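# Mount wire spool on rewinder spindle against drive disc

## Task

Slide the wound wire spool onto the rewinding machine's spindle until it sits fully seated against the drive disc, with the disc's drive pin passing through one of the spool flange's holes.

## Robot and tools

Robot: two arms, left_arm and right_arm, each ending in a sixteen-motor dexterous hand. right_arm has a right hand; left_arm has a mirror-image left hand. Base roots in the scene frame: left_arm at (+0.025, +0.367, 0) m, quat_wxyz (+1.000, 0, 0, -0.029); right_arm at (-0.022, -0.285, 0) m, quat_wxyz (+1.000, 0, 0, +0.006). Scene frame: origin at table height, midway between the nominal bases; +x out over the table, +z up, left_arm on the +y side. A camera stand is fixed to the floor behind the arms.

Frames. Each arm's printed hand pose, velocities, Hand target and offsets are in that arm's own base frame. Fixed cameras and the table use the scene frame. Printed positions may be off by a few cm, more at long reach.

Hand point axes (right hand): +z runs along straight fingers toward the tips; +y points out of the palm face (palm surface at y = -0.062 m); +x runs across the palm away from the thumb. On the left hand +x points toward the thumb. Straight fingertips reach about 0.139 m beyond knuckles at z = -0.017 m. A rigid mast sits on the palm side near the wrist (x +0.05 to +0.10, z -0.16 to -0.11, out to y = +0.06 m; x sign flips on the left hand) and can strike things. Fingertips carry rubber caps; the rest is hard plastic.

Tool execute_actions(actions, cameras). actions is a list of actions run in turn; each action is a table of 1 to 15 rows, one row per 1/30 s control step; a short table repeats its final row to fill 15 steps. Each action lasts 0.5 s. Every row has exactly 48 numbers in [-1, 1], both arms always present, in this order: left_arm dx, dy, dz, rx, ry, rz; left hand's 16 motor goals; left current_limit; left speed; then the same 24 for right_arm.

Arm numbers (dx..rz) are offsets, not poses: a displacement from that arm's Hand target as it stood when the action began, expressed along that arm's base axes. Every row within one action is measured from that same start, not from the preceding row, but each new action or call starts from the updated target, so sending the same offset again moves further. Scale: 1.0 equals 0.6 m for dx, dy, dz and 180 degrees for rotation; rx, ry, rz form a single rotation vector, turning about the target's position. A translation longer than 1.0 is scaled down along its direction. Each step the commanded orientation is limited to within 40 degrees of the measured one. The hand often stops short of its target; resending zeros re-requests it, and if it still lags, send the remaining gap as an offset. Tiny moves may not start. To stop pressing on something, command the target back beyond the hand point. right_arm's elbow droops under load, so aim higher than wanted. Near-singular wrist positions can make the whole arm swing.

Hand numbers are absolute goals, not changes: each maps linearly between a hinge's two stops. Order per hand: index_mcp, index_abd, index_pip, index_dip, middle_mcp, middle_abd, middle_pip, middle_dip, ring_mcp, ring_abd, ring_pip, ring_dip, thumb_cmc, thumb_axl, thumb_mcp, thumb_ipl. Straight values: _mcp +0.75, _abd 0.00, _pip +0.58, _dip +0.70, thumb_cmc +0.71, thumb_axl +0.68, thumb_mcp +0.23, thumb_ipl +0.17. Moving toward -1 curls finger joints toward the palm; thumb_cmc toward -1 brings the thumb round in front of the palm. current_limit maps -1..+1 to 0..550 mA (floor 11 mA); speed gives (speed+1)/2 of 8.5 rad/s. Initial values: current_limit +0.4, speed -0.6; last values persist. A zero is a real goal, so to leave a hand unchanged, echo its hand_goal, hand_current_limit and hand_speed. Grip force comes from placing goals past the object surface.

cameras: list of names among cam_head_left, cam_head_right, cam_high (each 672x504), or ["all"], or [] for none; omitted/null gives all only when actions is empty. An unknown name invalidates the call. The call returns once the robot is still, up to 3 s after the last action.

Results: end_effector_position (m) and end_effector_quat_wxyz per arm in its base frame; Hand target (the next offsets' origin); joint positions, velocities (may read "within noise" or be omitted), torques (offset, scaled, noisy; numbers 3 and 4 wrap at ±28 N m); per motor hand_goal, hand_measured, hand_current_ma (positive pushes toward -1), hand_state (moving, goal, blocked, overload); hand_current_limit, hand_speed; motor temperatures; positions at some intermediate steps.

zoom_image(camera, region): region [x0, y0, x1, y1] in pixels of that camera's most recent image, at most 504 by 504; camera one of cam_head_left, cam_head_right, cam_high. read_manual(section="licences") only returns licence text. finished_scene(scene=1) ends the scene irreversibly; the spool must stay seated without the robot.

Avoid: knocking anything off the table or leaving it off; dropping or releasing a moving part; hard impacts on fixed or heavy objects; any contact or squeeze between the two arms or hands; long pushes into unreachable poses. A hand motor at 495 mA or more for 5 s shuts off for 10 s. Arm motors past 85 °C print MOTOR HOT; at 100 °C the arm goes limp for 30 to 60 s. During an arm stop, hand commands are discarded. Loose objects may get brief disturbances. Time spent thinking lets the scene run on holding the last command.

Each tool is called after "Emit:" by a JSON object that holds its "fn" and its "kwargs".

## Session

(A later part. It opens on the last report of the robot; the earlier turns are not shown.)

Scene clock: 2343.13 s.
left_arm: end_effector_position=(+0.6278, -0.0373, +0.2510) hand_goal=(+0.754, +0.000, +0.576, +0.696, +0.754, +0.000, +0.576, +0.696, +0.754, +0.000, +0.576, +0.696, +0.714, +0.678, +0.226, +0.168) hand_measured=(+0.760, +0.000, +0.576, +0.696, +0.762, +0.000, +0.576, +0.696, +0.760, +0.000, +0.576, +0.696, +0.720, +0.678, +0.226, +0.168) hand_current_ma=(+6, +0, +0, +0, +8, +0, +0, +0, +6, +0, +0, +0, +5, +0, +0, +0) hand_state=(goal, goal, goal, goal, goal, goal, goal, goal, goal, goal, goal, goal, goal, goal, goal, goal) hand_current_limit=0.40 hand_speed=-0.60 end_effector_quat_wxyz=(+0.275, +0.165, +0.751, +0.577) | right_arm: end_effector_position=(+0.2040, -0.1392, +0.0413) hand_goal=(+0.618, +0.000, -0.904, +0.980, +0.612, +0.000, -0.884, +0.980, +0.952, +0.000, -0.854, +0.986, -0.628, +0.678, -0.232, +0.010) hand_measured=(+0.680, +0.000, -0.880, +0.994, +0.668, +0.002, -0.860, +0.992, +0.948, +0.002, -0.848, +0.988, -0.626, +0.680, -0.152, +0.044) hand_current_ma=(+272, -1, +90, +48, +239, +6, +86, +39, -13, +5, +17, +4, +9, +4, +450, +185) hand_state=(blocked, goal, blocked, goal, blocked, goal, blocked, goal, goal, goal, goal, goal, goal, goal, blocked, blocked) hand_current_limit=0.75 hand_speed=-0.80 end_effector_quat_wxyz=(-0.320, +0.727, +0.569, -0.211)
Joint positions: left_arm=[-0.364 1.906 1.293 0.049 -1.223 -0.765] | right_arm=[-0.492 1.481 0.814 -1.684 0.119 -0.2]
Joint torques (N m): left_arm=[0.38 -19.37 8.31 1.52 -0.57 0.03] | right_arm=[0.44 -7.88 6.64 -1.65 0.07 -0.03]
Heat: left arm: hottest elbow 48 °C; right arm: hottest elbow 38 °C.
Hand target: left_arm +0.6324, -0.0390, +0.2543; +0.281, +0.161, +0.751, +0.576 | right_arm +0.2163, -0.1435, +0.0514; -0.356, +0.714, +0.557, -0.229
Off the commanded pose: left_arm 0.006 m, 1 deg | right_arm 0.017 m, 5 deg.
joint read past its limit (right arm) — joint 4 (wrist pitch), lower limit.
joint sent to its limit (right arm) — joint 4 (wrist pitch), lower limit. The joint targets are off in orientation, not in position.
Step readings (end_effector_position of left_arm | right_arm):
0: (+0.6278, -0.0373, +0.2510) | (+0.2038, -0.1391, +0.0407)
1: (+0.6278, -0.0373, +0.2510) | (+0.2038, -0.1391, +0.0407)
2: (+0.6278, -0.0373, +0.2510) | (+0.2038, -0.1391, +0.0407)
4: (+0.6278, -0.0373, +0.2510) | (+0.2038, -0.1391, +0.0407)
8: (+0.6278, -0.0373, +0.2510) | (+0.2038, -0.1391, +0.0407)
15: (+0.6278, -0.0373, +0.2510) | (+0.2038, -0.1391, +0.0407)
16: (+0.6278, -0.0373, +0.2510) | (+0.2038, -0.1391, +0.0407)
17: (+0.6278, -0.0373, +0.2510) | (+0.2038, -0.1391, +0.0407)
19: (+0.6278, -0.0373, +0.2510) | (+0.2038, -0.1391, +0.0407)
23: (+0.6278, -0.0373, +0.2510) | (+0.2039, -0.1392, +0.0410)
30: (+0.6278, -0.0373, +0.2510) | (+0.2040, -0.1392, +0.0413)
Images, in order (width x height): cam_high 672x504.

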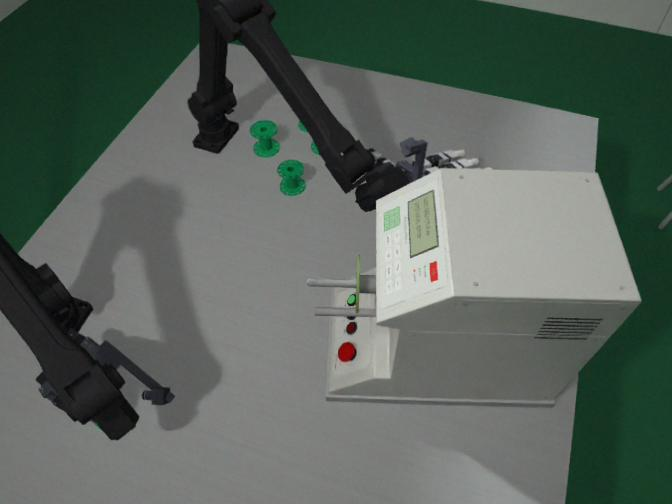

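Emit:
{"fn": "execute_actions", "kwargs": {"actions": [[[0,0,0,0,0,0,0.754,0,0.576,0.696,0.754,0,0.576,0.696,0.754,0,0.576,0.696,0.714,0.678,0.226,0.168,0.4,-0.6,0,0,0.015,0,0,0,0.618,0,-0.905,0.98,0.612,0,-0.885,0.98,0.952,0,-0.854,0.986,-0.629,0.678,-0.232,0.01,0.75,-0.8]]], "cameras": []}}

Emit:
{"fn": "execute_actions", "kwargs": {"actions": [[[0,0,0,0,0,0,0.754,0,0.576,0.696,0.754,0,0.576,0.696,0.754,0,0.576,0.696,0.714,0.678,0.226,0.168,0.4,-0.6,0,0,0.02,0,0,0,0.618,0,-0.905,0.98,0.612,0,-0.885,0.98,0.952,0,-0.854,0.986,-0.629,0.678,-0.232,0.01,0.75,-0.8]]], "cameras": ["cam_high", "cam_head_left"]}}

Emit:
{"fn": "zoom_image", "kwargs": {"camera": "cam_high", "region": [50, 360, 150, 460]}}

Scene clock: 2355.73 s.
left_arm: end_effector_position=(+0.6278, -0.0373, +0.2510) hand_goal=(+0.754, +0.000, +0.576, +0.696, +0.754, +0.000, +0.576, +0.696, +0.754, +0.000, +0.576, +0.696, +0.714, +0.678, +0.226, +0.168) hand_measured=(+0.760, +0.000, +0.576, +0.696, +0.762, +0.000, +0.576, +0.696, +0.760, +0.000, +0.576, +0.696, +0.720, +0.678, +0.226, +0.168) hand_current_ma=(+6, +0, +0, +0, +8, +0, +0, +0, +6, +0, +0, +0, +5, +0, +0, +0) hand_state=(goal, goal, goal, goal, goal, goal, goal, goal, goal, goal, goal, goal, goal, goal, goal, goal) hand_current_limit=0.40 hand_speed=-0.60 end_effector_quat_wxyz=(+0.275, +0.165, +0.751, +0.577) | right_arm: end_effector_position=(+0.2075, -0.1411, +0.0518) hand_goal=(+0.618, +0.000, -0.904, +0.980, +0.612, +0.000, -0.884, +0.980, +0.952, +0.000, -0.854, +0.986, -0.628, +0.678, -0.232, +0.010) hand_measured=(+0.680, +0.000, -0.878, +0.994, +0.666, +0.002, -0.860, +0.992, +0.948, +0.002, -0.848, +0.988, -0.624, +0.680, -0.152, +0.044) hand_current_ma=(+271, -1, +94, +49, +237, +6, +86, +39, -13, +5, +17, +4, +10, +4, +450, +185) hand_state=(blocked, goal, blocked, goal, blocked, goal, blocked, goal, goal, goal, goal, goal, goal, goal, blocked, blocked) hand_current_limit=0.75 hand_speed=-0.80 end_effector_quat_wxyz=(-0.300, +0.735, +0.573, -0.202)
Joint positions: left_arm=[-0.364 1.906 1.293 0.049 -1.223 -0.765] | right_arm=[-0.492 1.434 0.814 -1.684 0.119 -0.2]
Joint torques (N m): left_arm=[0.32 -19.49 8.17 1.54 -0.6 0.04] | right_arm=[0.44 -7.3 6.39 -1.57 0.12 -0.07]
Heat: left arm: hottest elbow 48 °C; right arm: hottest elbow 38 °C.
Hand target: left_arm +0.6324, -0.0390, +0.2543; +0.281, +0.161, +0.751, +0.576 | right_arm +0.2163, -0.1435, +0.0604; -0.356, +0.714, +0.557, -0.229
Off the commanded pose: left_arm 0.006 m, 1 deg | right_arm 0.013 m, 8 deg.
joint read past its limit (right arm) — joint 4 (wrist pitch), lower limit.
joint sent to its limit (right arm) — joint 4 (wrist pitch), lower limit. The joint targets are off in orientation, not in position.
Step readings (end_effector_position of left_arm | right_arm):
0: (+0.6278, -0.0373, +0.2510) | (+0.2040, -0.1392, +0.0413)
1: (+0.6278, -0.0373, +0.2510) | (+0.2040, -0.1392, +0.0413)
2: (+0.6278, -0.0373, +0.2510) | (+0.2041, -0.1393, +0.0417)
4: (+0.6278, -0.0373, +0.2510) | (+0.2048, -0.1397, +0.0436)
8: (+0.6278, -0.0373, +0.2510) | (+0.2067, -0.1407, +0.0494)
15: (+0.6278, -0.0373, +0.2510) | (+0.2075, -0.1411, +0.0518)
No camera images: "cameras" was empty.

Scene clock: 2356.43 s.
left_arm: end_effector_position=(+0.6278, -0.0373, +0.2510) hand_goal=(+0.754, +0.000, +0.576, +0.696, +0.754, +0.000, +0.576, +0.696, +0.754, +0.000, +0.576, +0.696, +0.714, +0.678, +0.226, +0.168) hand_measured=(+0.760, +0.000, +0.576, +0.696, +0.762, +0.000, +0.576, +0.696, +0.760, +0.000, +0.576, +0.696, +0.720, +0.678, +0.226, +0.168) hand_current_ma=(+6, +0, +0, +0, +8, +0, +0, +0, +6, +0, +0, +0, +5, +0, +0, +0) hand_state=(goal, goal, goal, goal, goal, goal, goal, goal, goal, goal, goal, goal, goal, goal, goal, goal) hand_current_limit=0.40 hand_speed=-0.60 end_effector_quat_wxyz=(+0.275, +0.165, +0.751, +0.577) | right_arm: end_effector_position=(+0.2114, -0.1428, +0.0655) hand_goal=(+0.618, +0.000, -0.904, +0.980, +0.612, +0.000, -0.884, +0.980, +0.952, +0.000, -0.854, +0.986, -0.628, +0.678, -0.232, +0.010) hand_measured=(+0.680, +0.000, -0.878, +0.994, +0.666, +0.002, -0.860, +0.992, +0.948, +0.002, -0.848, +0.988, -0.624, +0.680, -0.152, +0.044) hand_current_ma=(+271, -1, +95, +50, +237, +6, +88, +39, -13, +5, +17, +4, +10, +4, +450, +185) hand_state=(blocked, goal, blocked, goal, blocked, goal, blocked, goal, goal, goal, goal, goal, goal, goal, blocked, blocked) hand_current_limit=0.75 hand_speed=-0.80 end_effector_quat_wxyz=(-0.275, +0.743, +0.579, -0.191)
Joint positions: left_arm=[-0.364 1.906 1.293 0.049 -1.223 -0.765] | right_arm=[-0.492 1.375 0.814 -1.684 0.119 -0.203]
Joint torques (N m): left_arm=[0.32 -19.43 8.24 1.59 -0.57 0.04] | right_arm=[0.32 -6.77 6.15 -1.44 0.18 -0.1]
Heat: left arm: hottest elbow 48 °C; right arm: hottest elbow 38 °C.
Hand target: left_arm +0.6324, -0.0390, +0.2543; +0.281, +0.161, +0.751, +0.576 | right_arm +0.2163, -0.1435, +0.0724; -0.356, +0.714, +0.557, -0.229
Off the commanded pose: left_arm 0.006 m, 1 deg | right_arm 0.008 m, 11 deg.
joint read past its limit (right arm) — joint 4 (wrist pitch), lower limit.
joint sent to its limit (right arm) — joint 4 (wrist pitch), lower limit. The joint targets are off in orientation, not in position.
Step readings (end_effector_position of left_arm | right_arm):
0: (+0.6278, -0.0373, +0.2510) | (+0.2075, -0.1411, +0.0518)
1: (+0.6278, -0.0373, +0.2510) | (+0.2075, -0.1411, +0.0519)
2: (+0.6278, -0.0373, +0.2510) | (+0.2076, -0.1412, +0.0523)
4: (+0.6278, -0.0373, +0.2510) | (+0.2083, -0.1415, +0.0545)
8: (+0.6278, -0.0373, +0.2510) | (+0.2104, -0.1425, +0.0621)
15: (+0.6278, -0.0373, +0.2510) | (+0.2113, -0.1429, +0.0655)
Images, in order (width x height): cam_head_left 672x504, cam_high 672x504.

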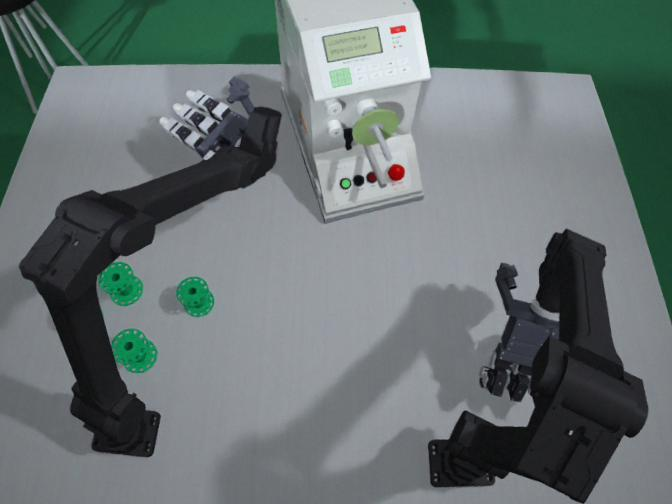

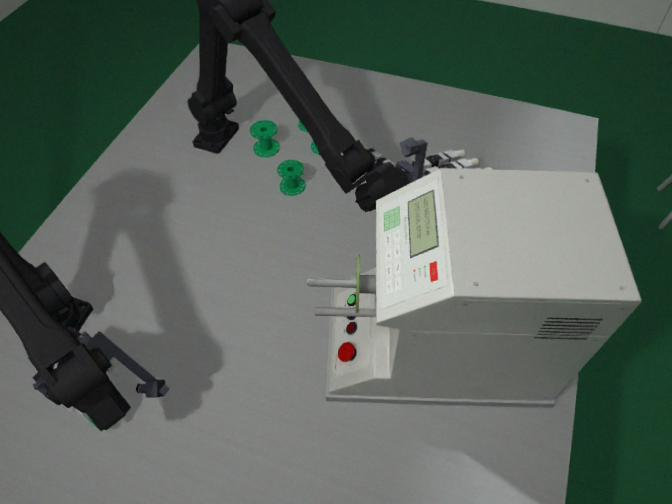

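Scaled by 5.040 from the camera's 672x504 image, which has a finer 960x720 frame.

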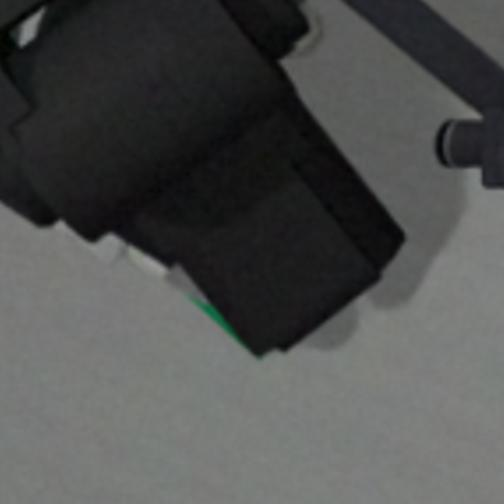

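Emit:
{"fn": "execute_actions", "kwargs": {"actions": [[[0,0,0,0,0,0,0.754,0,0.576,0.696,0.754,0,0.576,0.696,0.754,0,0.576,0.696,0.714,0.678,0.226,0.168,0.4,-0.6,0.02,0,0.05,0,0,0,0.618,0,-0.905,0.98,0.612,0,-0.885,0.98,0.952,0,-0.854,0.986,-0.629,0.678,-0.232,0.01,0.75,-0.8]],[[0,0,0,0,0,0,0.754,0,0.576,0.696,0.754,0,0.576,0.696,0.754,0,0.576,0.696,0.714,0.678,0.226,0.168,0.4,-0.6,0.02,0,0.05,0,0,0,0.618,0,-0.905,0.98,0.612,0,-0.885,0.98,0.952,0,-0.854,0.986,-0.629,0.678,-0.232,0.01,0.75,-0.8]],[[0,0,0,0,0,0,0.754,0,0.576,0.696,0.754,0,0.576,0.696,0.754,0,0.576,0.696,0.714,0.678,0.226,0.168,0.4,-0.6,0.02,0.01,0.05,0,0,0.02,0.618,0,-0.905,0.98,0.612,0,-0.885,0.98,0.952,0,-0.854,0.986,-0.629,0.678,-0.232,0.01,0.75,-0.8]],[[0,0,0,0,0,0,0.754,0,0.576,0.696,0.754,0,0.576,0.696,0.754,0,0.576,0.696,0.714,0.678,0.226,0.168,0.4,-0.6,0.02,0.02,0.04,0.0015,-0.004,0.035,0.618,0,-0.905,0.98,0.612,0,-0.885,0.98,0.952,0,-0.854,0.986,-0.629,0.678,-0.232,0.01,0.75,-0.8]]], "cameras": ["all"]}}

Emit:
{"fn": "zoom_image", "kwargs": {"camera": "cam_high", "region": [0, 320, 160, 480]}}

Scene clock: 2439.80 s.
left_arm: end_effector_position=(+0.6278, -0.0373, +0.2510) hand_goal=(+0.754, +0.000, +0.576, +0.696, +0.754, +0.000, +0.576, +0.696, +0.754, +0.000, +0.576, +0.696, +0.714, +0.678, +0.226, +0.168) hand_measured=(+0.760, +0.000, +0.576, +0.696, +0.762, +0.000, +0.576, +0.696, +0.760, +0.000, +0.576, +0.696, +0.720, +0.678, +0.226, +0.168) hand_current_ma=(+6, +0, +0, +0, +8, +0, +0, +0, +6, +0, +0, +0, +5, +0, +0, +0) hand_state=(goal, goal, goal, goal, goal, goal, goal, goal, goal, goal, goal, goal, goal, goal, goal, goal) hand_current_limit=0.40 hand_speed=-0.60 end_effector_quat_wxyz=(+0.275, +0.165, +0.751, +0.577) | right_arm: end_effector_position=(+0.2470, -0.1193, +0.1599) hand_goal=(+0.618, +0.000, -0.904, +0.980, +0.612, +0.000, -0.884, +0.980, +0.952, +0.000, -0.854, +0.986, -0.628, +0.678, -0.232, +0.010) hand_measured=(+0.680, +0.000, -0.874, +0.996, +0.666, +0.002, -0.856, +0.994, +0.948, +0.002, -0.848, +0.988, -0.626, +0.680, -0.156, +0.044) hand_current_ma=(+271, -1, +110, +58, +237, +6, +102, +47, -13, +5, +17, +4, +8, +5, +433, +185) hand_state=(blocked, goal, blocked, goal, blocked, goal, blocked, goal, goal, goal, goal, goal, goal, goal, blocked, blocked) hand_current_limit=0.75 hand_speed=-0.80 end_effector_quat_wxyz=(-0.102, +0.705, +0.690, -0.128)
Joint positions: left_arm=[-0.364 1.906 1.293 0.049 -1.223 -0.765] | right_arm=[-0.378 1.031 0.85 -1.684 0.148 -0.333]
Joint torques (N m): left_arm=[0.21 -19.43 8.28 1.48 -0.57 0.04] | right_arm=[-0.09 -3.19 11.92 -0.62 0.28 -0.08]
Heat: left arm: hottest elbow 48 °C; right arm: hottest elbow 37 °C.
Hand target: left_arm +0.6324, -0.0390, +0.2543; +0.281, +0.161, +0.751, +0.576 | right_arm +0.2643, -0.1255, +0.1864; -0.333, +0.664, +0.620, -0.253
Off the commanded pose: left_arm 0.006 m, 1 deg | right_arm 0.032 m, 32 deg.
joint read past its limit (right arm) — joint 4 (wrist pitch), lower limit.
joint sent to its limit (right arm) — joint 4 (wrist pitch), lower limit. The joint targets are off in orientation, not in position.
Step readings (end_effector_position of left_arm | right_arm):
0: (+0.6278, -0.0373, +0.2510) | (+0.2114, -0.1428, +0.0655)
1: (+0.6278, -0.0373, +0.2510) | (+0.2114, -0.1428, +0.0656)
2: (+0.6278, -0.0373, +0.2510) | (+0.2116, -0.1428, +0.0662)
4: (+0.6278, -0.0373, +0.2510) | (+0.2131, -0.1427, +0.0705)
8: (+0.6278, -0.0373, +0.2510) | (+0.2170, -0.1424, +0.0846)
15: (+0.6278, -0.0373, +0.2510) | (+0.2186, -0.1421, +0.0916)
16: (+0.6278, -0.0373, +0.2510) | (+0.2187, -0.1420, +0.0915)
17: (+0.6278, -0.0373, +0.2510) | (+0.2189, -0.1417, +0.0921)
19: (+0.6278, -0.0373, +0.2510) | (+0.2201, -0.1408, +0.0957)
23: (+0.6278, -0.0373, +0.2510) | (+0.2226, -0.1393, +0.1076)
30: (+0.6278, -0.0373, +0.2510) | (+0.2235, -0.1387, +0.1133)
31: (+0.6278, -0.0373, +0.2510) | (+0.2236, -0.1386, +0.1133)
32: (+0.6278, -0.0373, +0.2510) | (+0.2240, -0.1380, +0.1139)
34: (+0.6278, -0.0373, +0.2510) | (+0.2254, -0.1363, +0.1173)
38: (+0.6278, -0.0373, +0.2510) | (+0.2304, -0.1323, +0.1303)
45: (+0.6278, -0.0373, +0.2510) | (+0.2342, -0.1314, +0.1385)
46: (+0.6278, -0.0373, +0.2510) | (+0.2343, -0.1314, +0.1385)
47: (+0.6278, -0.0373, +0.2510) | (+0.2346, -0.1311, +0.1390)
49: (+0.6278, -0.0373, +0.2510) | (+0.2358, -0.1295, +0.1415)
53: (+0.6278, -0.0373, +0.2510) | (+0.2418, -0.1227, +0.1521)
60: (+0.6278, -0.0373, +0.2510) | (+0.2466, -0.1209, +0.1601)

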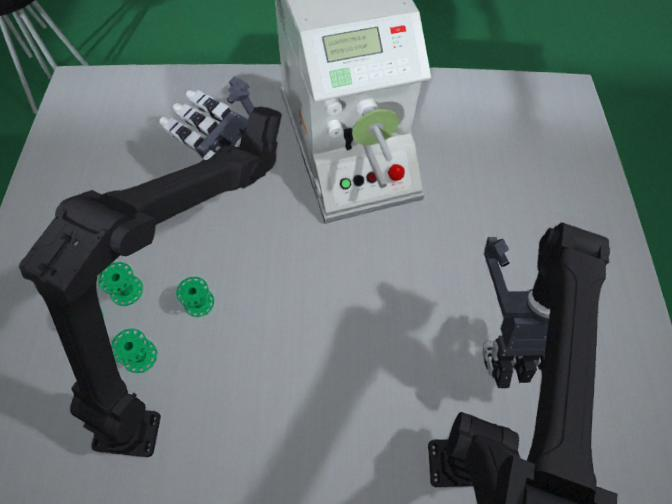

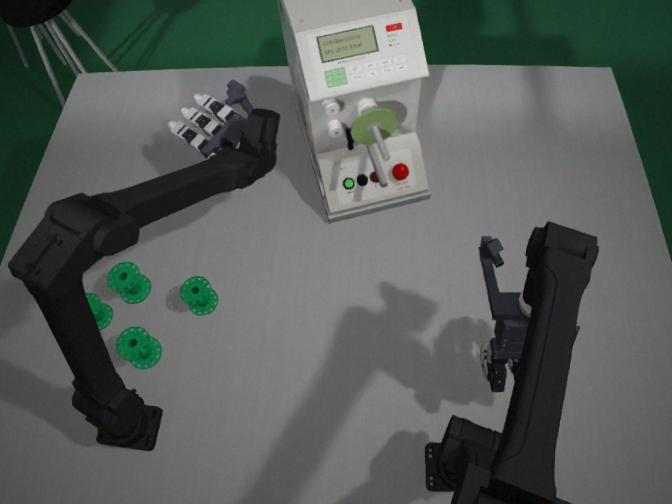

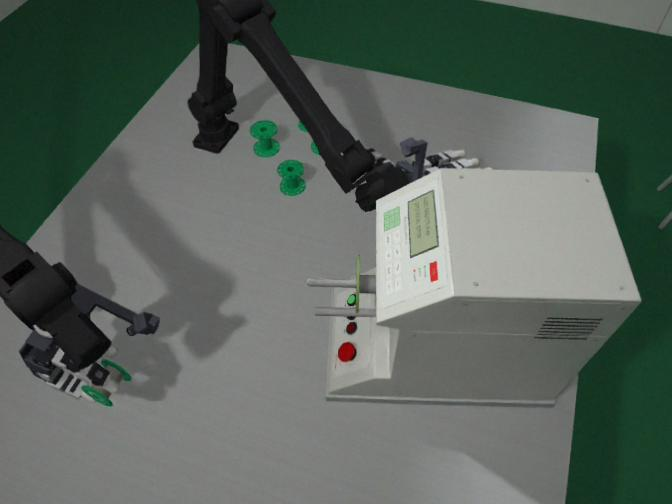

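Scaled by 3.150 from the camera's 672x504 image, which has a finer 960x720 frame.

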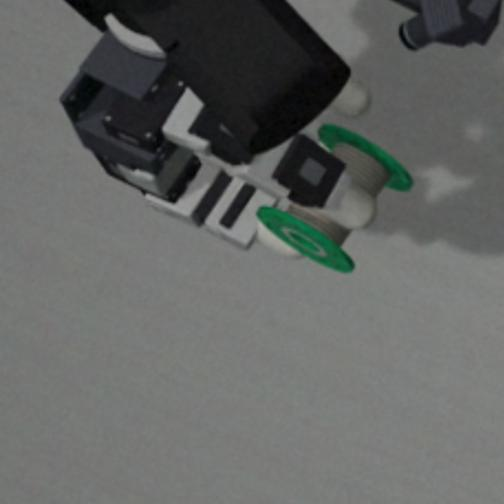

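Emit:
{"fn": "execute_actions", "kwargs": {"actions": [[[0,0,0,0,0,0,0.754,0,0.576,0.696,0.754,0,0.576,0.696,0.754,0,0.576,0.696,0.714,0.678,0.226,0.168,0.4,-0.6,0.037,0.045,0.045,0.0036,-0.0076,0.0776,0.618,0,-0.905,0.98,0.612,0,-0.885,0.98,0.952,0,-0.854,0.986,-0.629,0.678,-0.232,0.01,0.75,-0.8]],[[0,0,0,0,0,0,0.754,0,0.576,0.696,0.754,0,0.576,0.696,0.754,0,0.576,0.696,0.714,0.678,0.226,0.168,0.4,-0.6,0.037,0.05,0.045,0.0036,-0.0076,0.0776,0.618,0,-0.905,0.98,0.612,0,-0.885,0.98,0.952,0,-0.854,0.986,-0.629,0.678,-0.232,0.01,0.75,-0.8]],[[0,0,0,0,0,0,0.754,0,0.576,0.696,0.754,0,0.576,0.696,0.754,0,0.576,0.696,0.714,0.678,0.226,0.168,0.4,-0.6,0.037,0.05,0.04,0.0036,-0.0076,0.0776,0.618,0,-0.905,0.98,0.612,0,-0.885,0.98,0.952,0,-0.854,0.986,-0.629,0.678,-0.232,0.01,0.75,-0.8]],[[0,0,0,0,0,0,0.754,0,0.576,0.696,0.754,0,0.576,0.696,0.754,0,0.576,0.696,0.714,0.678,0.226,0.168,0.4,-0.6,0.037,0.05,0.035,0.0036,-0.0076,0.0776,0.618,0,-0.905,0.98,0.612,0,-0.885,0.98,0.952,0,-0.854,0.986,-0.629,0.678,-0.232,0.01,0.75,-0.8]]], "cameras": ["all"]}}

Scene clock: 2465.93 s.
left_arm: end_effector_position=(+0.6278, -0.0373, +0.2510) hand_goal=(+0.754, +0.000, +0.576, +0.696, +0.754, +0.000, +0.576, +0.696, +0.754, +0.000, +0.576, +0.696, +0.714, +0.678, +0.226, +0.168) hand_measured=(+0.760, +0.000, +0.576, +0.696, +0.762, +0.000, +0.576, +0.696, +0.760, +0.000, +0.576, +0.696, +0.720, +0.678, +0.226, +0.168) hand_current_ma=(+6, +0, +0, +0, +8, +0, +0, +0, +6, +0, +0, +0, +5, +0, +0, +0) hand_state=(goal, goal, goal, goal, goal, goal, goal, goal, goal, goal, goal, goal, goal, goal, goal, goal) hand_current_limit=0.40 hand_speed=-0.60 end_effector_quat_wxyz=(+0.275, +0.165, +0.751, +0.577) | right_arm: end_effector_position=(+0.3364, -0.0109, +0.2598) hand_goal=(+0.618, +0.000, -0.904, +0.980, +0.612, +0.000, -0.884, +0.980, +0.952, +0.000, -0.854, +0.986, -0.628, +0.678, -0.232, +0.010) hand_measured=(+0.680, +0.000, -0.872, +0.998, +0.666, +0.002, -0.852, +0.996, +0.948, +0.002, -0.848, +0.988, -0.626, +0.680, -0.158, +0.044) hand_current_ma=(+271, -1, +123, +66, +237, +6, +120, +56, -13, +5, +17, +4, +4, +6, +413, +185) hand_state=(blocked, goal, blocked, goal, blocked, goal, blocked, goal, goal, goal, goal, goal, goal, goal, blocked, blocked) hand_current_limit=0.75 hand_speed=-0.80 end_effector_quat_wxyz=(+0.038, +0.244, +0.944, -0.220)
Joint positions: left_arm=[-0.364 1.906 1.293 0.049 -1.223 -0.765] | right_arm=[0.03 1.084 1.143 -1.684 0.447 -1.022]
Joint torques (N m): left_arm=[0.15 -19.49 8.25 1.47 -0.58 0.04] | right_arm=[0.26 -3.14 13.12 -0.12 0.52 -0.02]
Heat: left arm: hottest elbow 48 °C; right arm: hottest elbow 41 °C.
Hand target: left_arm +0.6324, -0.0390, +0.2543; +0.281, +0.161, +0.751, +0.576 | right_arm +0.3532, -0.0085, +0.2855; -0.161, +0.300, +0.878, -0.335
Off the commanded pose: left_arm 0.006 m, 1 deg | right_arm 0.031 m, 28 deg.
joint read past its limit (right arm) — joint 4 (wrist pitch), lower limit.
joint sent to its limit (right arm) — joint 4 (wrist pitch), lower limit. The joint targets are off in orientation, not in position.
Step readings (end_effector_position of left_arm | right_arm):
0: (+0.6278, -0.0373, +0.2510) | (+0.2470, -0.1193, +0.1599)
1: (+0.6278, -0.0373, +0.2510) | (+0.2470, -0.1193, +0.1599)
2: (+0.6278, -0.0373, +0.2510) | (+0.2476, -0.1188, +0.1606)
4: (+0.6278, -0.0373, +0.2510) | (+0.2506, -0.1160, +0.1638)
8: (+0.6278, -0.0373, +0.2510) | (+0.2627, -0.1009, +0.1767)
15: (+0.6278, -0.0373, +0.2510) | (+0.2694, -0.0966, +0.1864)
16: (+0.6278, -0.0373, +0.2510) | (+0.2693, -0.0962, +0.1863)
17: (+0.6278, -0.0373, +0.2510) | (+0.2699, -0.0952, +0.1869)
19: (+0.6278, -0.0373, +0.2510) | (+0.2733, -0.0914, +0.1904)
23: (+0.6278, -0.0373, +0.2510) | (+0.2867, -0.0748, +0.2041)
30: (+0.6278, -0.0373, +0.2510) | (+0.2924, -0.0693, +0.2136)
31: (+0.6278, -0.0373, +0.2510) | (+0.2922, -0.0689, +0.2136)
32: (+0.6278, -0.0373, +0.2510) | (+0.2926, -0.0678, +0.2144)
34: (+0.6278, -0.0373, +0.2510) | (+0.2958, -0.0639, +0.2188)
38: (+0.6278, -0.0373, +0.2510) | (+0.3087, -0.0459, +0.2354)
45: (+0.6278, -0.0373, +0.2510) | (+0.3149, -0.0409, +0.2422)
46: (+0.6278, -0.0373, +0.2510) | (+0.3149, -0.0407, +0.2411)
47: (+0.6278, -0.0373, +0.2510) | (+0.3156, -0.0396, +0.2411)
49: (+0.6278, -0.0373, +0.2510) | (+0.3200, -0.0358, +0.2438)
53: (+0.6278, -0.0373, +0.2510) | (+0.3330, -0.0171, +0.2561)
60: (+0.6278, -0.0373, +0.2510) | (+0.3372, -0.0119, +0.2626)

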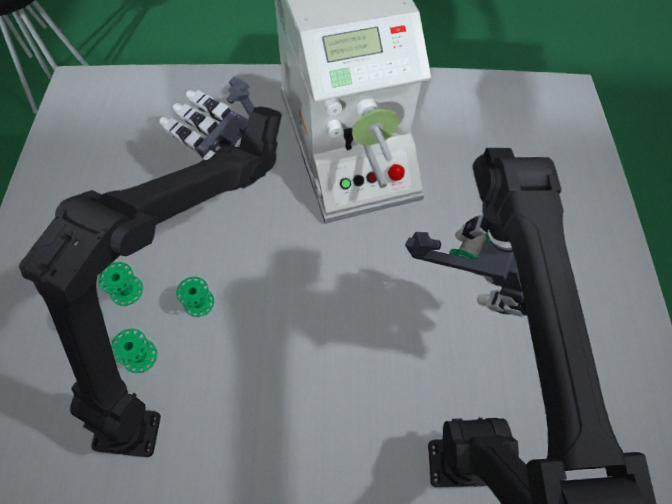

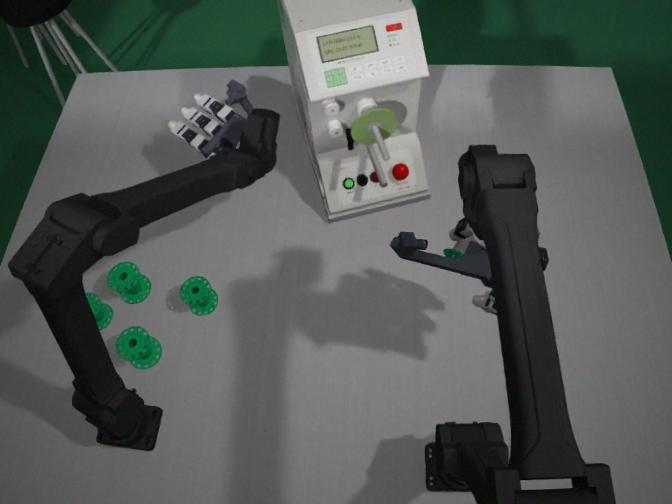

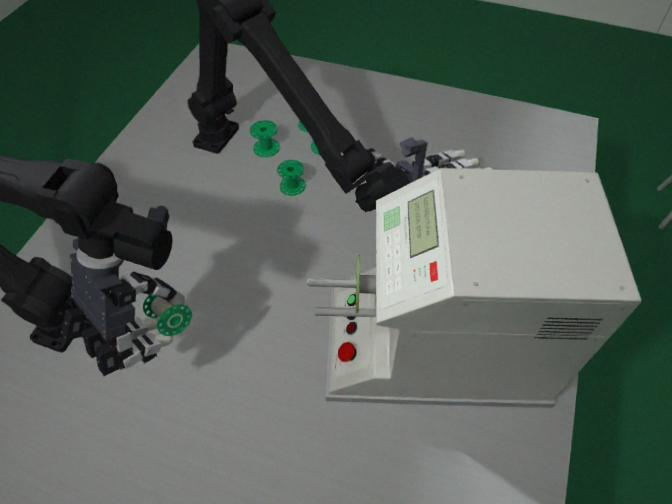

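Emit:
{"fn": "execute_actions", "kwargs": {"actions": [[[0,0,0,0,0,0,0.754,0,0.576,0.696,0.754,0,0.576,0.696,0.754,0,0.576,0.696,0.714,0.678,0.226,0.168,0.4,-0.6,0.035,0.05,0.035,0.0036,-0.0076,0.0776,0.618,0,-0.905,0.98,0.612,0,-0.885,0.98,0.952,0,-0.854,0.986,-0.629,0.678,-0.232,0.01,0.75,-0.8]],[[0,0,0,0,0,0,0.754,0,0.576,0.696,0.754,0,0.576,0.696,0.754,0,0.576,0.696,0.714,0.678,0.226,0.168,0.4,-0.6,0.035,0.05,0.035,0.0036,-0.0076,0.0776,0.618,0,-0.905,0.98,0.612,0,-0.885,0.98,0.952,0,-0.854,0.986,-0.629,0.678,-0.232,0.01,0.75,-0.8]],[[0,0,0,0,0,0,0.754,0,0.576,0.696,0.754,0,0.576,0.696,0.754,0,0.576,0.696,0.714,0.678,0.226,0.168,0.4,-0.6,0.03,0.05,0.035,0.0036,-0.0076,0.0776,0.618,0,-0.905,0.98,0.612,0,-0.885,0.98,0.952,0,-0.854,0.986,-0.629,0.678,-0.232,0.01,0.75,-0.8]],[[0,0,0,0,0,0,0.754,0,0.576,0.696,0.754,0,0.576,0.696,0.754,0,0.576,0.696,0.714,0.678,0.226,0.168,0.4,-0.6,0.02,0.045,0.03,0.0036,-0.0076,0.0776,0.618,0,-0.905,0.98,0.612,0,-0.885,0.98,0.952,0,-0.854,0.986,-0.629,0.678,-0.232,0.01,0.75,-0.8]]], "cameras": ["all"]}}

Emit:
{"fn": "zoom_image", "kwargs": {"camera": "cam_high", "region": [130, 200, 390, 400]}}

Emit:
{"fn": "zoom_image", "kwargs": {"camera": "cam_head_left", "region": [320, 80, 520, 280]}}

Emit:
{"fn": "zoom_image", "kwargs": {"camera": "cam_head_right", "region": [320, 80, 520, 280]}}

Scene clock: 2483.53 s.
left_arm: end_effector_position=(+0.6278, -0.0373, +0.2510) hand_goal=(+0.754, +0.000, +0.576, +0.696, +0.754, +0.000, +0.576, +0.696, +0.754, +0.000, +0.576, +0.696, +0.714, +0.678, +0.226, +0.168) hand_measured=(+0.760, +0.000, +0.576, +0.696, +0.762, +0.000, +0.576, +0.696, +0.760, +0.000, +0.576, +0.696, +0.720, +0.678, +0.226, +0.168) hand_current_ma=(+6, +0, +0, +0, +8, +0, +0, +0, +6, +0, +0, +0, +5, +0, +0, +0) hand_state=(goal, goal, goal, goal, goal, goal, goal, goal, goal, goal, goal, goal, goal, goal, goal, goal) hand_current_limit=0.40 hand_speed=-0.60 end_effector_quat_wxyz=(+0.275, +0.165, +0.751, +0.577) | right_arm: end_effector_position=(+0.4120, +0.1036, +0.3446) hand_goal=(+0.618, +0.000, -0.904, +0.980, +0.612, +0.000, -0.884, +0.980, +0.952, +0.000, -0.854, +0.986, -0.628, +0.678, -0.232, +0.010) hand_measured=(+0.680, +0.000, -0.872, +0.998, +0.666, +0.002, -0.852, +0.996, +0.948, +0.002, -0.848, +0.988, -0.626, +0.680, -0.158, +0.044) hand_current_ma=(+271, -1, +123, +66, +236, +6, +122, +57, -13, +5, +17, +4, +4, +5, +413, +185) hand_state=(blocked, goal, blocked, goal, blocked, goal, blocked, goal, goal, goal, goal, goal, goal, goal, blocked, blocked) hand_current_limit=0.75 hand_speed=-0.80 end_effector_quat_wxyz=(+0.105, -0.166, +0.929, -0.314)
Joint positions: left_arm=[-0.364 1.906 1.293 0.049 -1.223 -0.765] | right_arm=[0.34 1.338 1.574 -1.681 0.666 -1.627]
Joint torques (N m): left_arm=[0.15 -19.49 8.24 1.51 -0.59 0.03] | right_arm=[-0.03 -7.06 13.23 0.08 0.77 -0.06]
Motor temperatures (°C): left_arm=[31 40 48 28 30 26] | right_arm=[28 30 47 27 29 25]
Heat: left arm: hottest elbow 48 °C; right arm: hottest elbow 47 °C.
Hand target: left_arm +0.6324, -0.0390, +0.2543; +0.281, +0.161, +0.751, +0.576 | right_arm +0.4252, +0.1085, +0.3663; +0.049, -0.135, +0.930, -0.338
Off the commanded pose: left_arm 0.006 m, 1 deg | right_arm 0.026 m, 8 deg.
joint sent to its limit (right arm) — joint 4 (wrist pitch), lower limit. The joint targets are off in orientation, not in position.
Step readings (end_effector_position of left_arm | right_arm):
0: (+0.6278, -0.0373, +0.2510) | (+0.3364, -0.0109, +0.2598)
1: (+0.6278, -0.0373, +0.2510) | (+0.3365, -0.0109, +0.2600)
2: (+0.6278, -0.0373, +0.2510) | (+0.3372, -0.0100, +0.2609)
4: (+0.6278, -0.0373, +0.2510) | (+0.3422, -0.0066, +0.2657)
8: (+0.6278, -0.0373, +0.2510) | (+0.3557, +0.0116, +0.2797)
15: (+0.6278, -0.0373, +0.2510) | (+0.3588, +0.0174, +0.2834)
16: (+0.6278, -0.0373, +0.2510) | (+0.3588, +0.0175, +0.2831)
17: (+0.6278, -0.0373, +0.2510) | (+0.3595, +0.0183, +0.2835)
19: (+0.6278, -0.0373, +0.2510) | (+0.3650, +0.0217, +0.2879)
23: (+0.6278, -0.0373, +0.2510) | (+0.3785, +0.0398, +0.3007)
30: (+0.6278, -0.0373, +0.2510) | (+0.3805, +0.0468, +0.3045)
31: (+0.6278, -0.0373, +0.2510) | (+0.3804, +0.0469, +0.3045)
32: (+0.6278, -0.0373, +0.2510) | (+0.3810, +0.0476, +0.3053)
34: (+0.6278, -0.0373, +0.2510) | (+0.3865, +0.0510, +0.3103)
38: (+0.6278, -0.0373, +0.2510) | (+0.3986, +0.0688, +0.3233)
45: (+0.6278, -0.0373, +0.2510) | (+0.3994, +0.0766, +0.3260)
46: (+0.6278, -0.0373, +0.2510) | (+0.3993, +0.0765, +0.3261)
47: (+0.6278, -0.0373, +0.2510) | (+0.3996, +0.0773, +0.3267)
49: (+0.6278, -0.0373, +0.2510) | (+0.4041, +0.0804, +0.3316)
53: (+0.6278, -0.0373, +0.2510) | (+0.4136, +0.0962, +0.3431)
60: (+0.6278, -0.0373, +0.2510) | (+0.4129, +0.1037, +0.3450)

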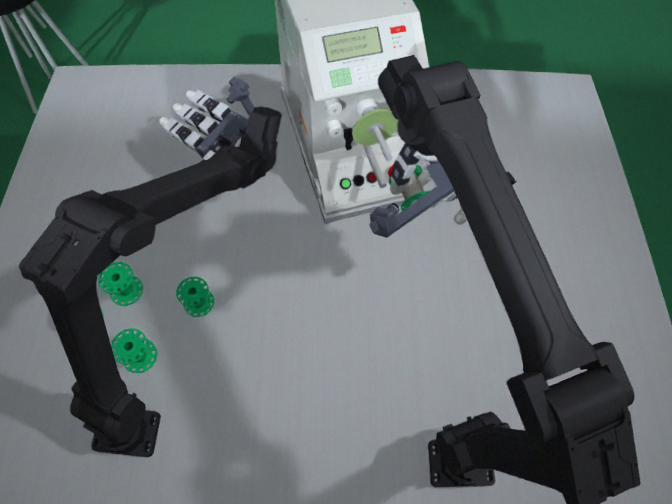

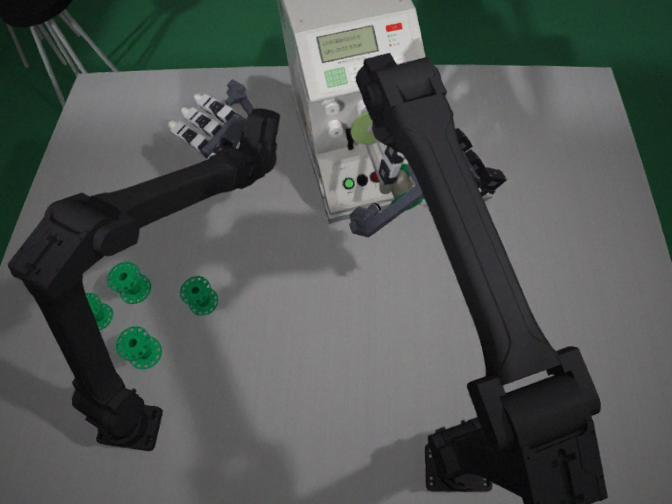

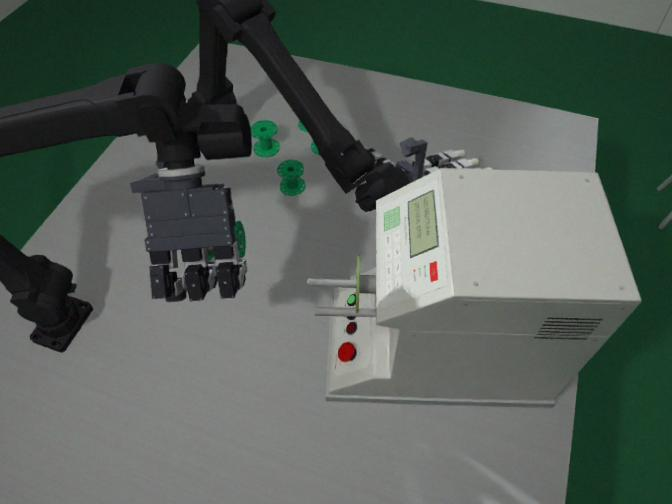

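Scaled by 1.938 from the camera's 672x504 image, which has a finer 960x720 frame.

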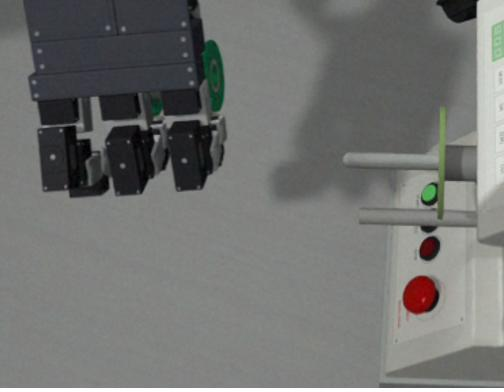

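Scaled by 2.520 from the camera's 672x504 image, which has a finer 960x720 frame.

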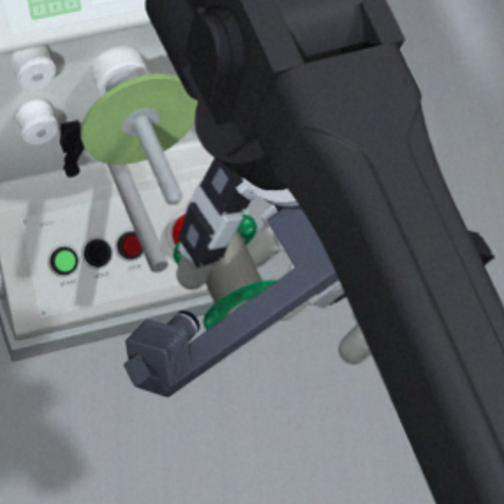

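Scaled by 2.520 from the camera's 672x504 image, which has a finer 960x720 frame.

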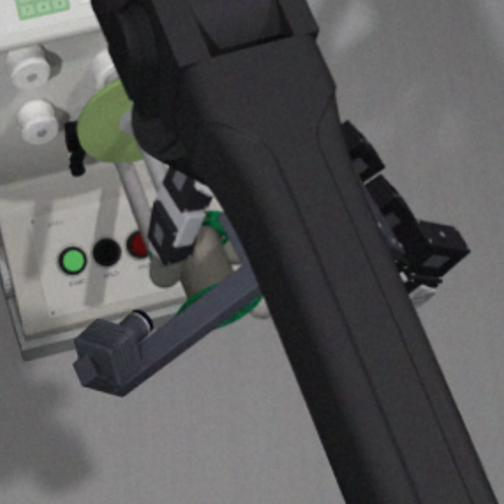

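Emit:
{"fn": "execute_actions", "kwargs": {"actions": [[[0,0,0,0,0,0,0.754,0,0.576,0.696,0.754,0,0.576,0.696,0.754,0,0.576,0.696,0.714,0.678,0.226,0.168,0.4,-0.6,0.0,0.01,-0.012,0.066,0.0197,0,0.618,0,-0.905,0.98,0.612,0,-0.885,0.98,0.952,0,-0.854,0.986,-0.629,0.678,-0.232,0.01,0.75,-0.8]],[[0,0,0,0,0,0,0.754,0,0.576,0.696,0.754,0,0.576,0.696,0.754,0,0.576,0.696,0.714,0.678,0.226,0.168,0.4,-0.6,0.01,0.01,-0.012,0.066,0.0197,0,0.618,0,-0.905,0.98,0.612,0,-0.885,0.98,0.952,0,-0.854,0.986,-0.629,0.678,-0.232,0.01,0.75,-0.8]]], "cameras": ["all"]}}

Emit:
{"fn": "zoom_image", "kwargs": {"camera": "cam_high", "region": [180, 200, 380, 360]}}

Emit:
{"fn": "zoom_image", "kwargs": {"camera": "cam_head_left", "region": [340, 110, 460, 230]}}

Emit:
{"fn": "zoom_image", "kwargs": {"camera": "cam_head_right", "region": [340, 110, 460, 230]}}

Scene clock: 2567.73 s.
left_arm: end_effector_position=(+0.6278, -0.0373, +0.2510) hand_goal=(+0.754, +0.000, +0.576, +0.696, +0.754, +0.000, +0.576, +0.696, +0.754, +0.000, +0.576, +0.696, +0.714, +0.678, +0.226, +0.168) hand_measured=(+0.760, +0.000, +0.576, +0.696, +0.762, +0.000, +0.576, +0.696, +0.760, +0.000, +0.576, +0.696, +0.720, +0.678, +0.226, +0.168) hand_current_ma=(+6, +0, +0, +0, +8, +0, +0, +0, +6, +0, +0, +0, +5, +0, +0, +0) hand_state=(goal, goal, goal, goal, goal, goal, goal, goal, goal, goal, goal, goal, goal, goal, goal, goal) hand_current_limit=0.40 hand_speed=-0.60 end_effector_quat_wxyz=(+0.275, +0.165, +0.751, +0.577) | right_arm: end_effector_position=(+0.4199, +0.1171, +0.3316) hand_goal=(+0.618, +0.000, -0.904, +0.980, +0.612, +0.000, -0.884, +0.980, +0.952, +0.000, -0.854, +0.986, -0.628, +0.678, -0.232, +0.010) hand_measured=(+0.680, +0.000, -0.872, +0.998, +0.666, +0.002, -0.852, +0.996, +0.948, +0.002, -0.848, +0.988, -0.626, +0.680, -0.158, +0.044) hand_current_ma=(+270, -1, +125, +66, +236, +6, +123, +58, -12, +5, +17, +4, +4, +5, +408, +185) hand_state=(blocked, goal, blocked, goal, blocked, goal, blocked, goal, goal, goal, goal, goal, goal, goal, blocked, blocked) hand_current_limit=0.75 hand_speed=-0.80 end_effector_quat_wxyz=(+0.050, -0.147, +0.980, -0.123)
Joint positions: left_arm=[-0.364 1.906 1.293 0.049 -1.223 -0.765] | right_arm=[0.177 1.399 1.604 -1.681 0.248 -1.704]
Joint torques (N m): left_arm=[0.38 -19.43 8.24 1.57 -0.61 0.03] | right_arm=[-0.32 -8.64 12.57 0.01 -0.07 -0.1]
Motor temperatures (°C): left_arm=[30 40 48 28 30 26] | right_arm=[28 31 56 27 31 25]
Heat: left arm: hottest elbow 48 °C; right arm: hottest elbow 56 °C.
Hand target: left_arm +0.6324, -0.0390, +0.2543; +0.281, +0.161, +0.751, +0.576 | right_arm +0.4312, +0.1204, +0.3519; +0.018, -0.142, +0.981, -0.131
Off the commanded pose: left_arm 0.006 m, 1 deg | right_arm 0.023 m, 4 deg.
joint sent to its limit (right arm) — joint 4 (wrist pitch), lower limit. The joint targets are off in orientation, not in position.
Step readings (end_effector_position of left_arm | right_arm):
0: (+0.6278, -0.0373, +0.2510) | (+0.4120, +0.1035, +0.3446)
1: (+0.6278, -0.0373, +0.2510) | (+0.4118, +0.1040, +0.3447)
2: (+0.6278, -0.0373, +0.2510) | (+0.4109, +0.1075, +0.3442)
4: (+0.6278, -0.0373, +0.2510) | (+0.4090, +0.1166, +0.3438)
8: (+0.6278, -0.0373, +0.2510) | (+0.4113, +0.1152, +0.3415)
15: (+0.6278, -0.0373, +0.2510) | (+0.4134, +0.1104, +0.3387)
16: (+0.6278, -0.0373, +0.2510) | (+0.4130, +0.1116, +0.3387)
17: (+0.6278, -0.0373, +0.2510) | (+0.4120, +0.1150, +0.3391)
19: (+0.6278, -0.0373, +0.2510) | (+0.4109, +0.1244, +0.3404)
23: (+0.6278, -0.0373, +0.2510) | (+0.4162, +0.1219, +0.3371)
30: (+0.6278, -0.0373, +0.2510) | (+0.4203, +0.1166, +0.3315)

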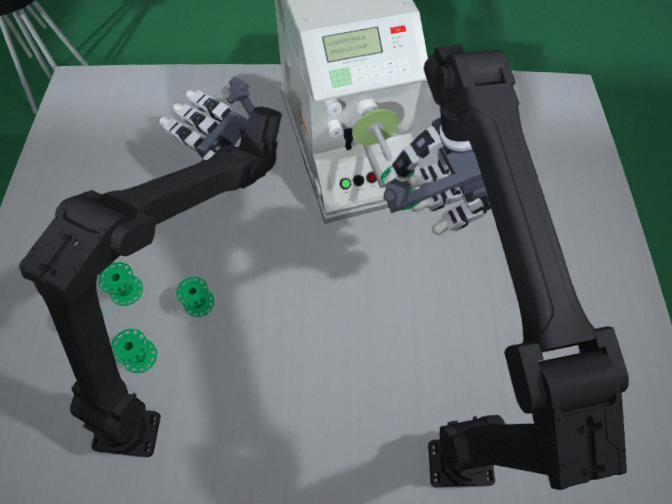

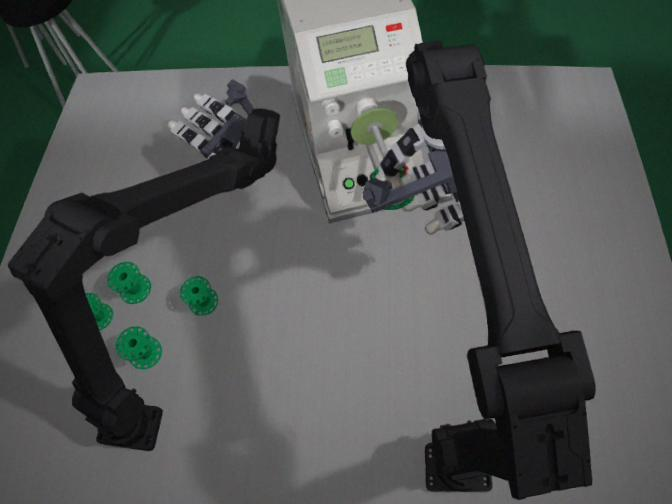

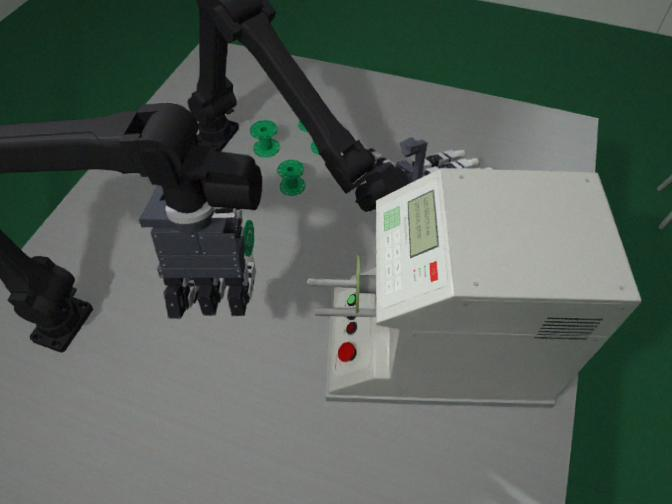

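Scaled by 2.520 from the camera's 672x504 image, which has a finer 960x720 frame.

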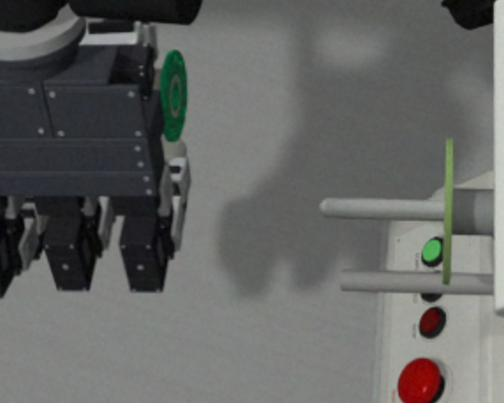

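Scaled by 4.200 from the camera's 672x504 image, which has a finer 960x720 frame.

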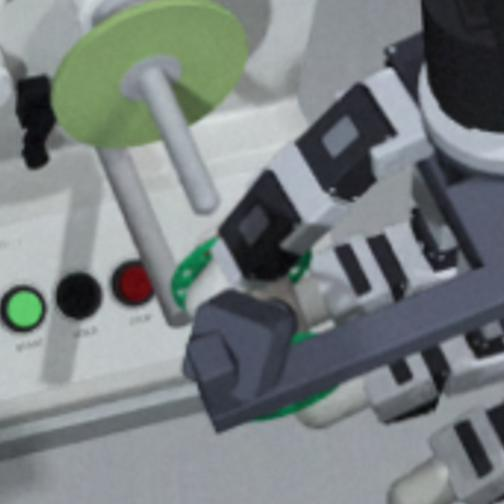

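Scaled by 4.200 from the camera's 672x504 image, which has a finer 960x720 frame.

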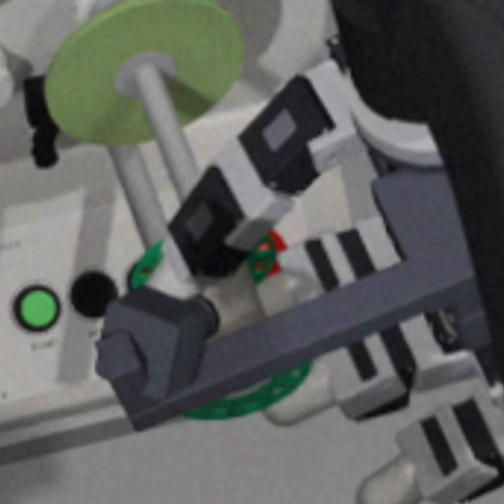

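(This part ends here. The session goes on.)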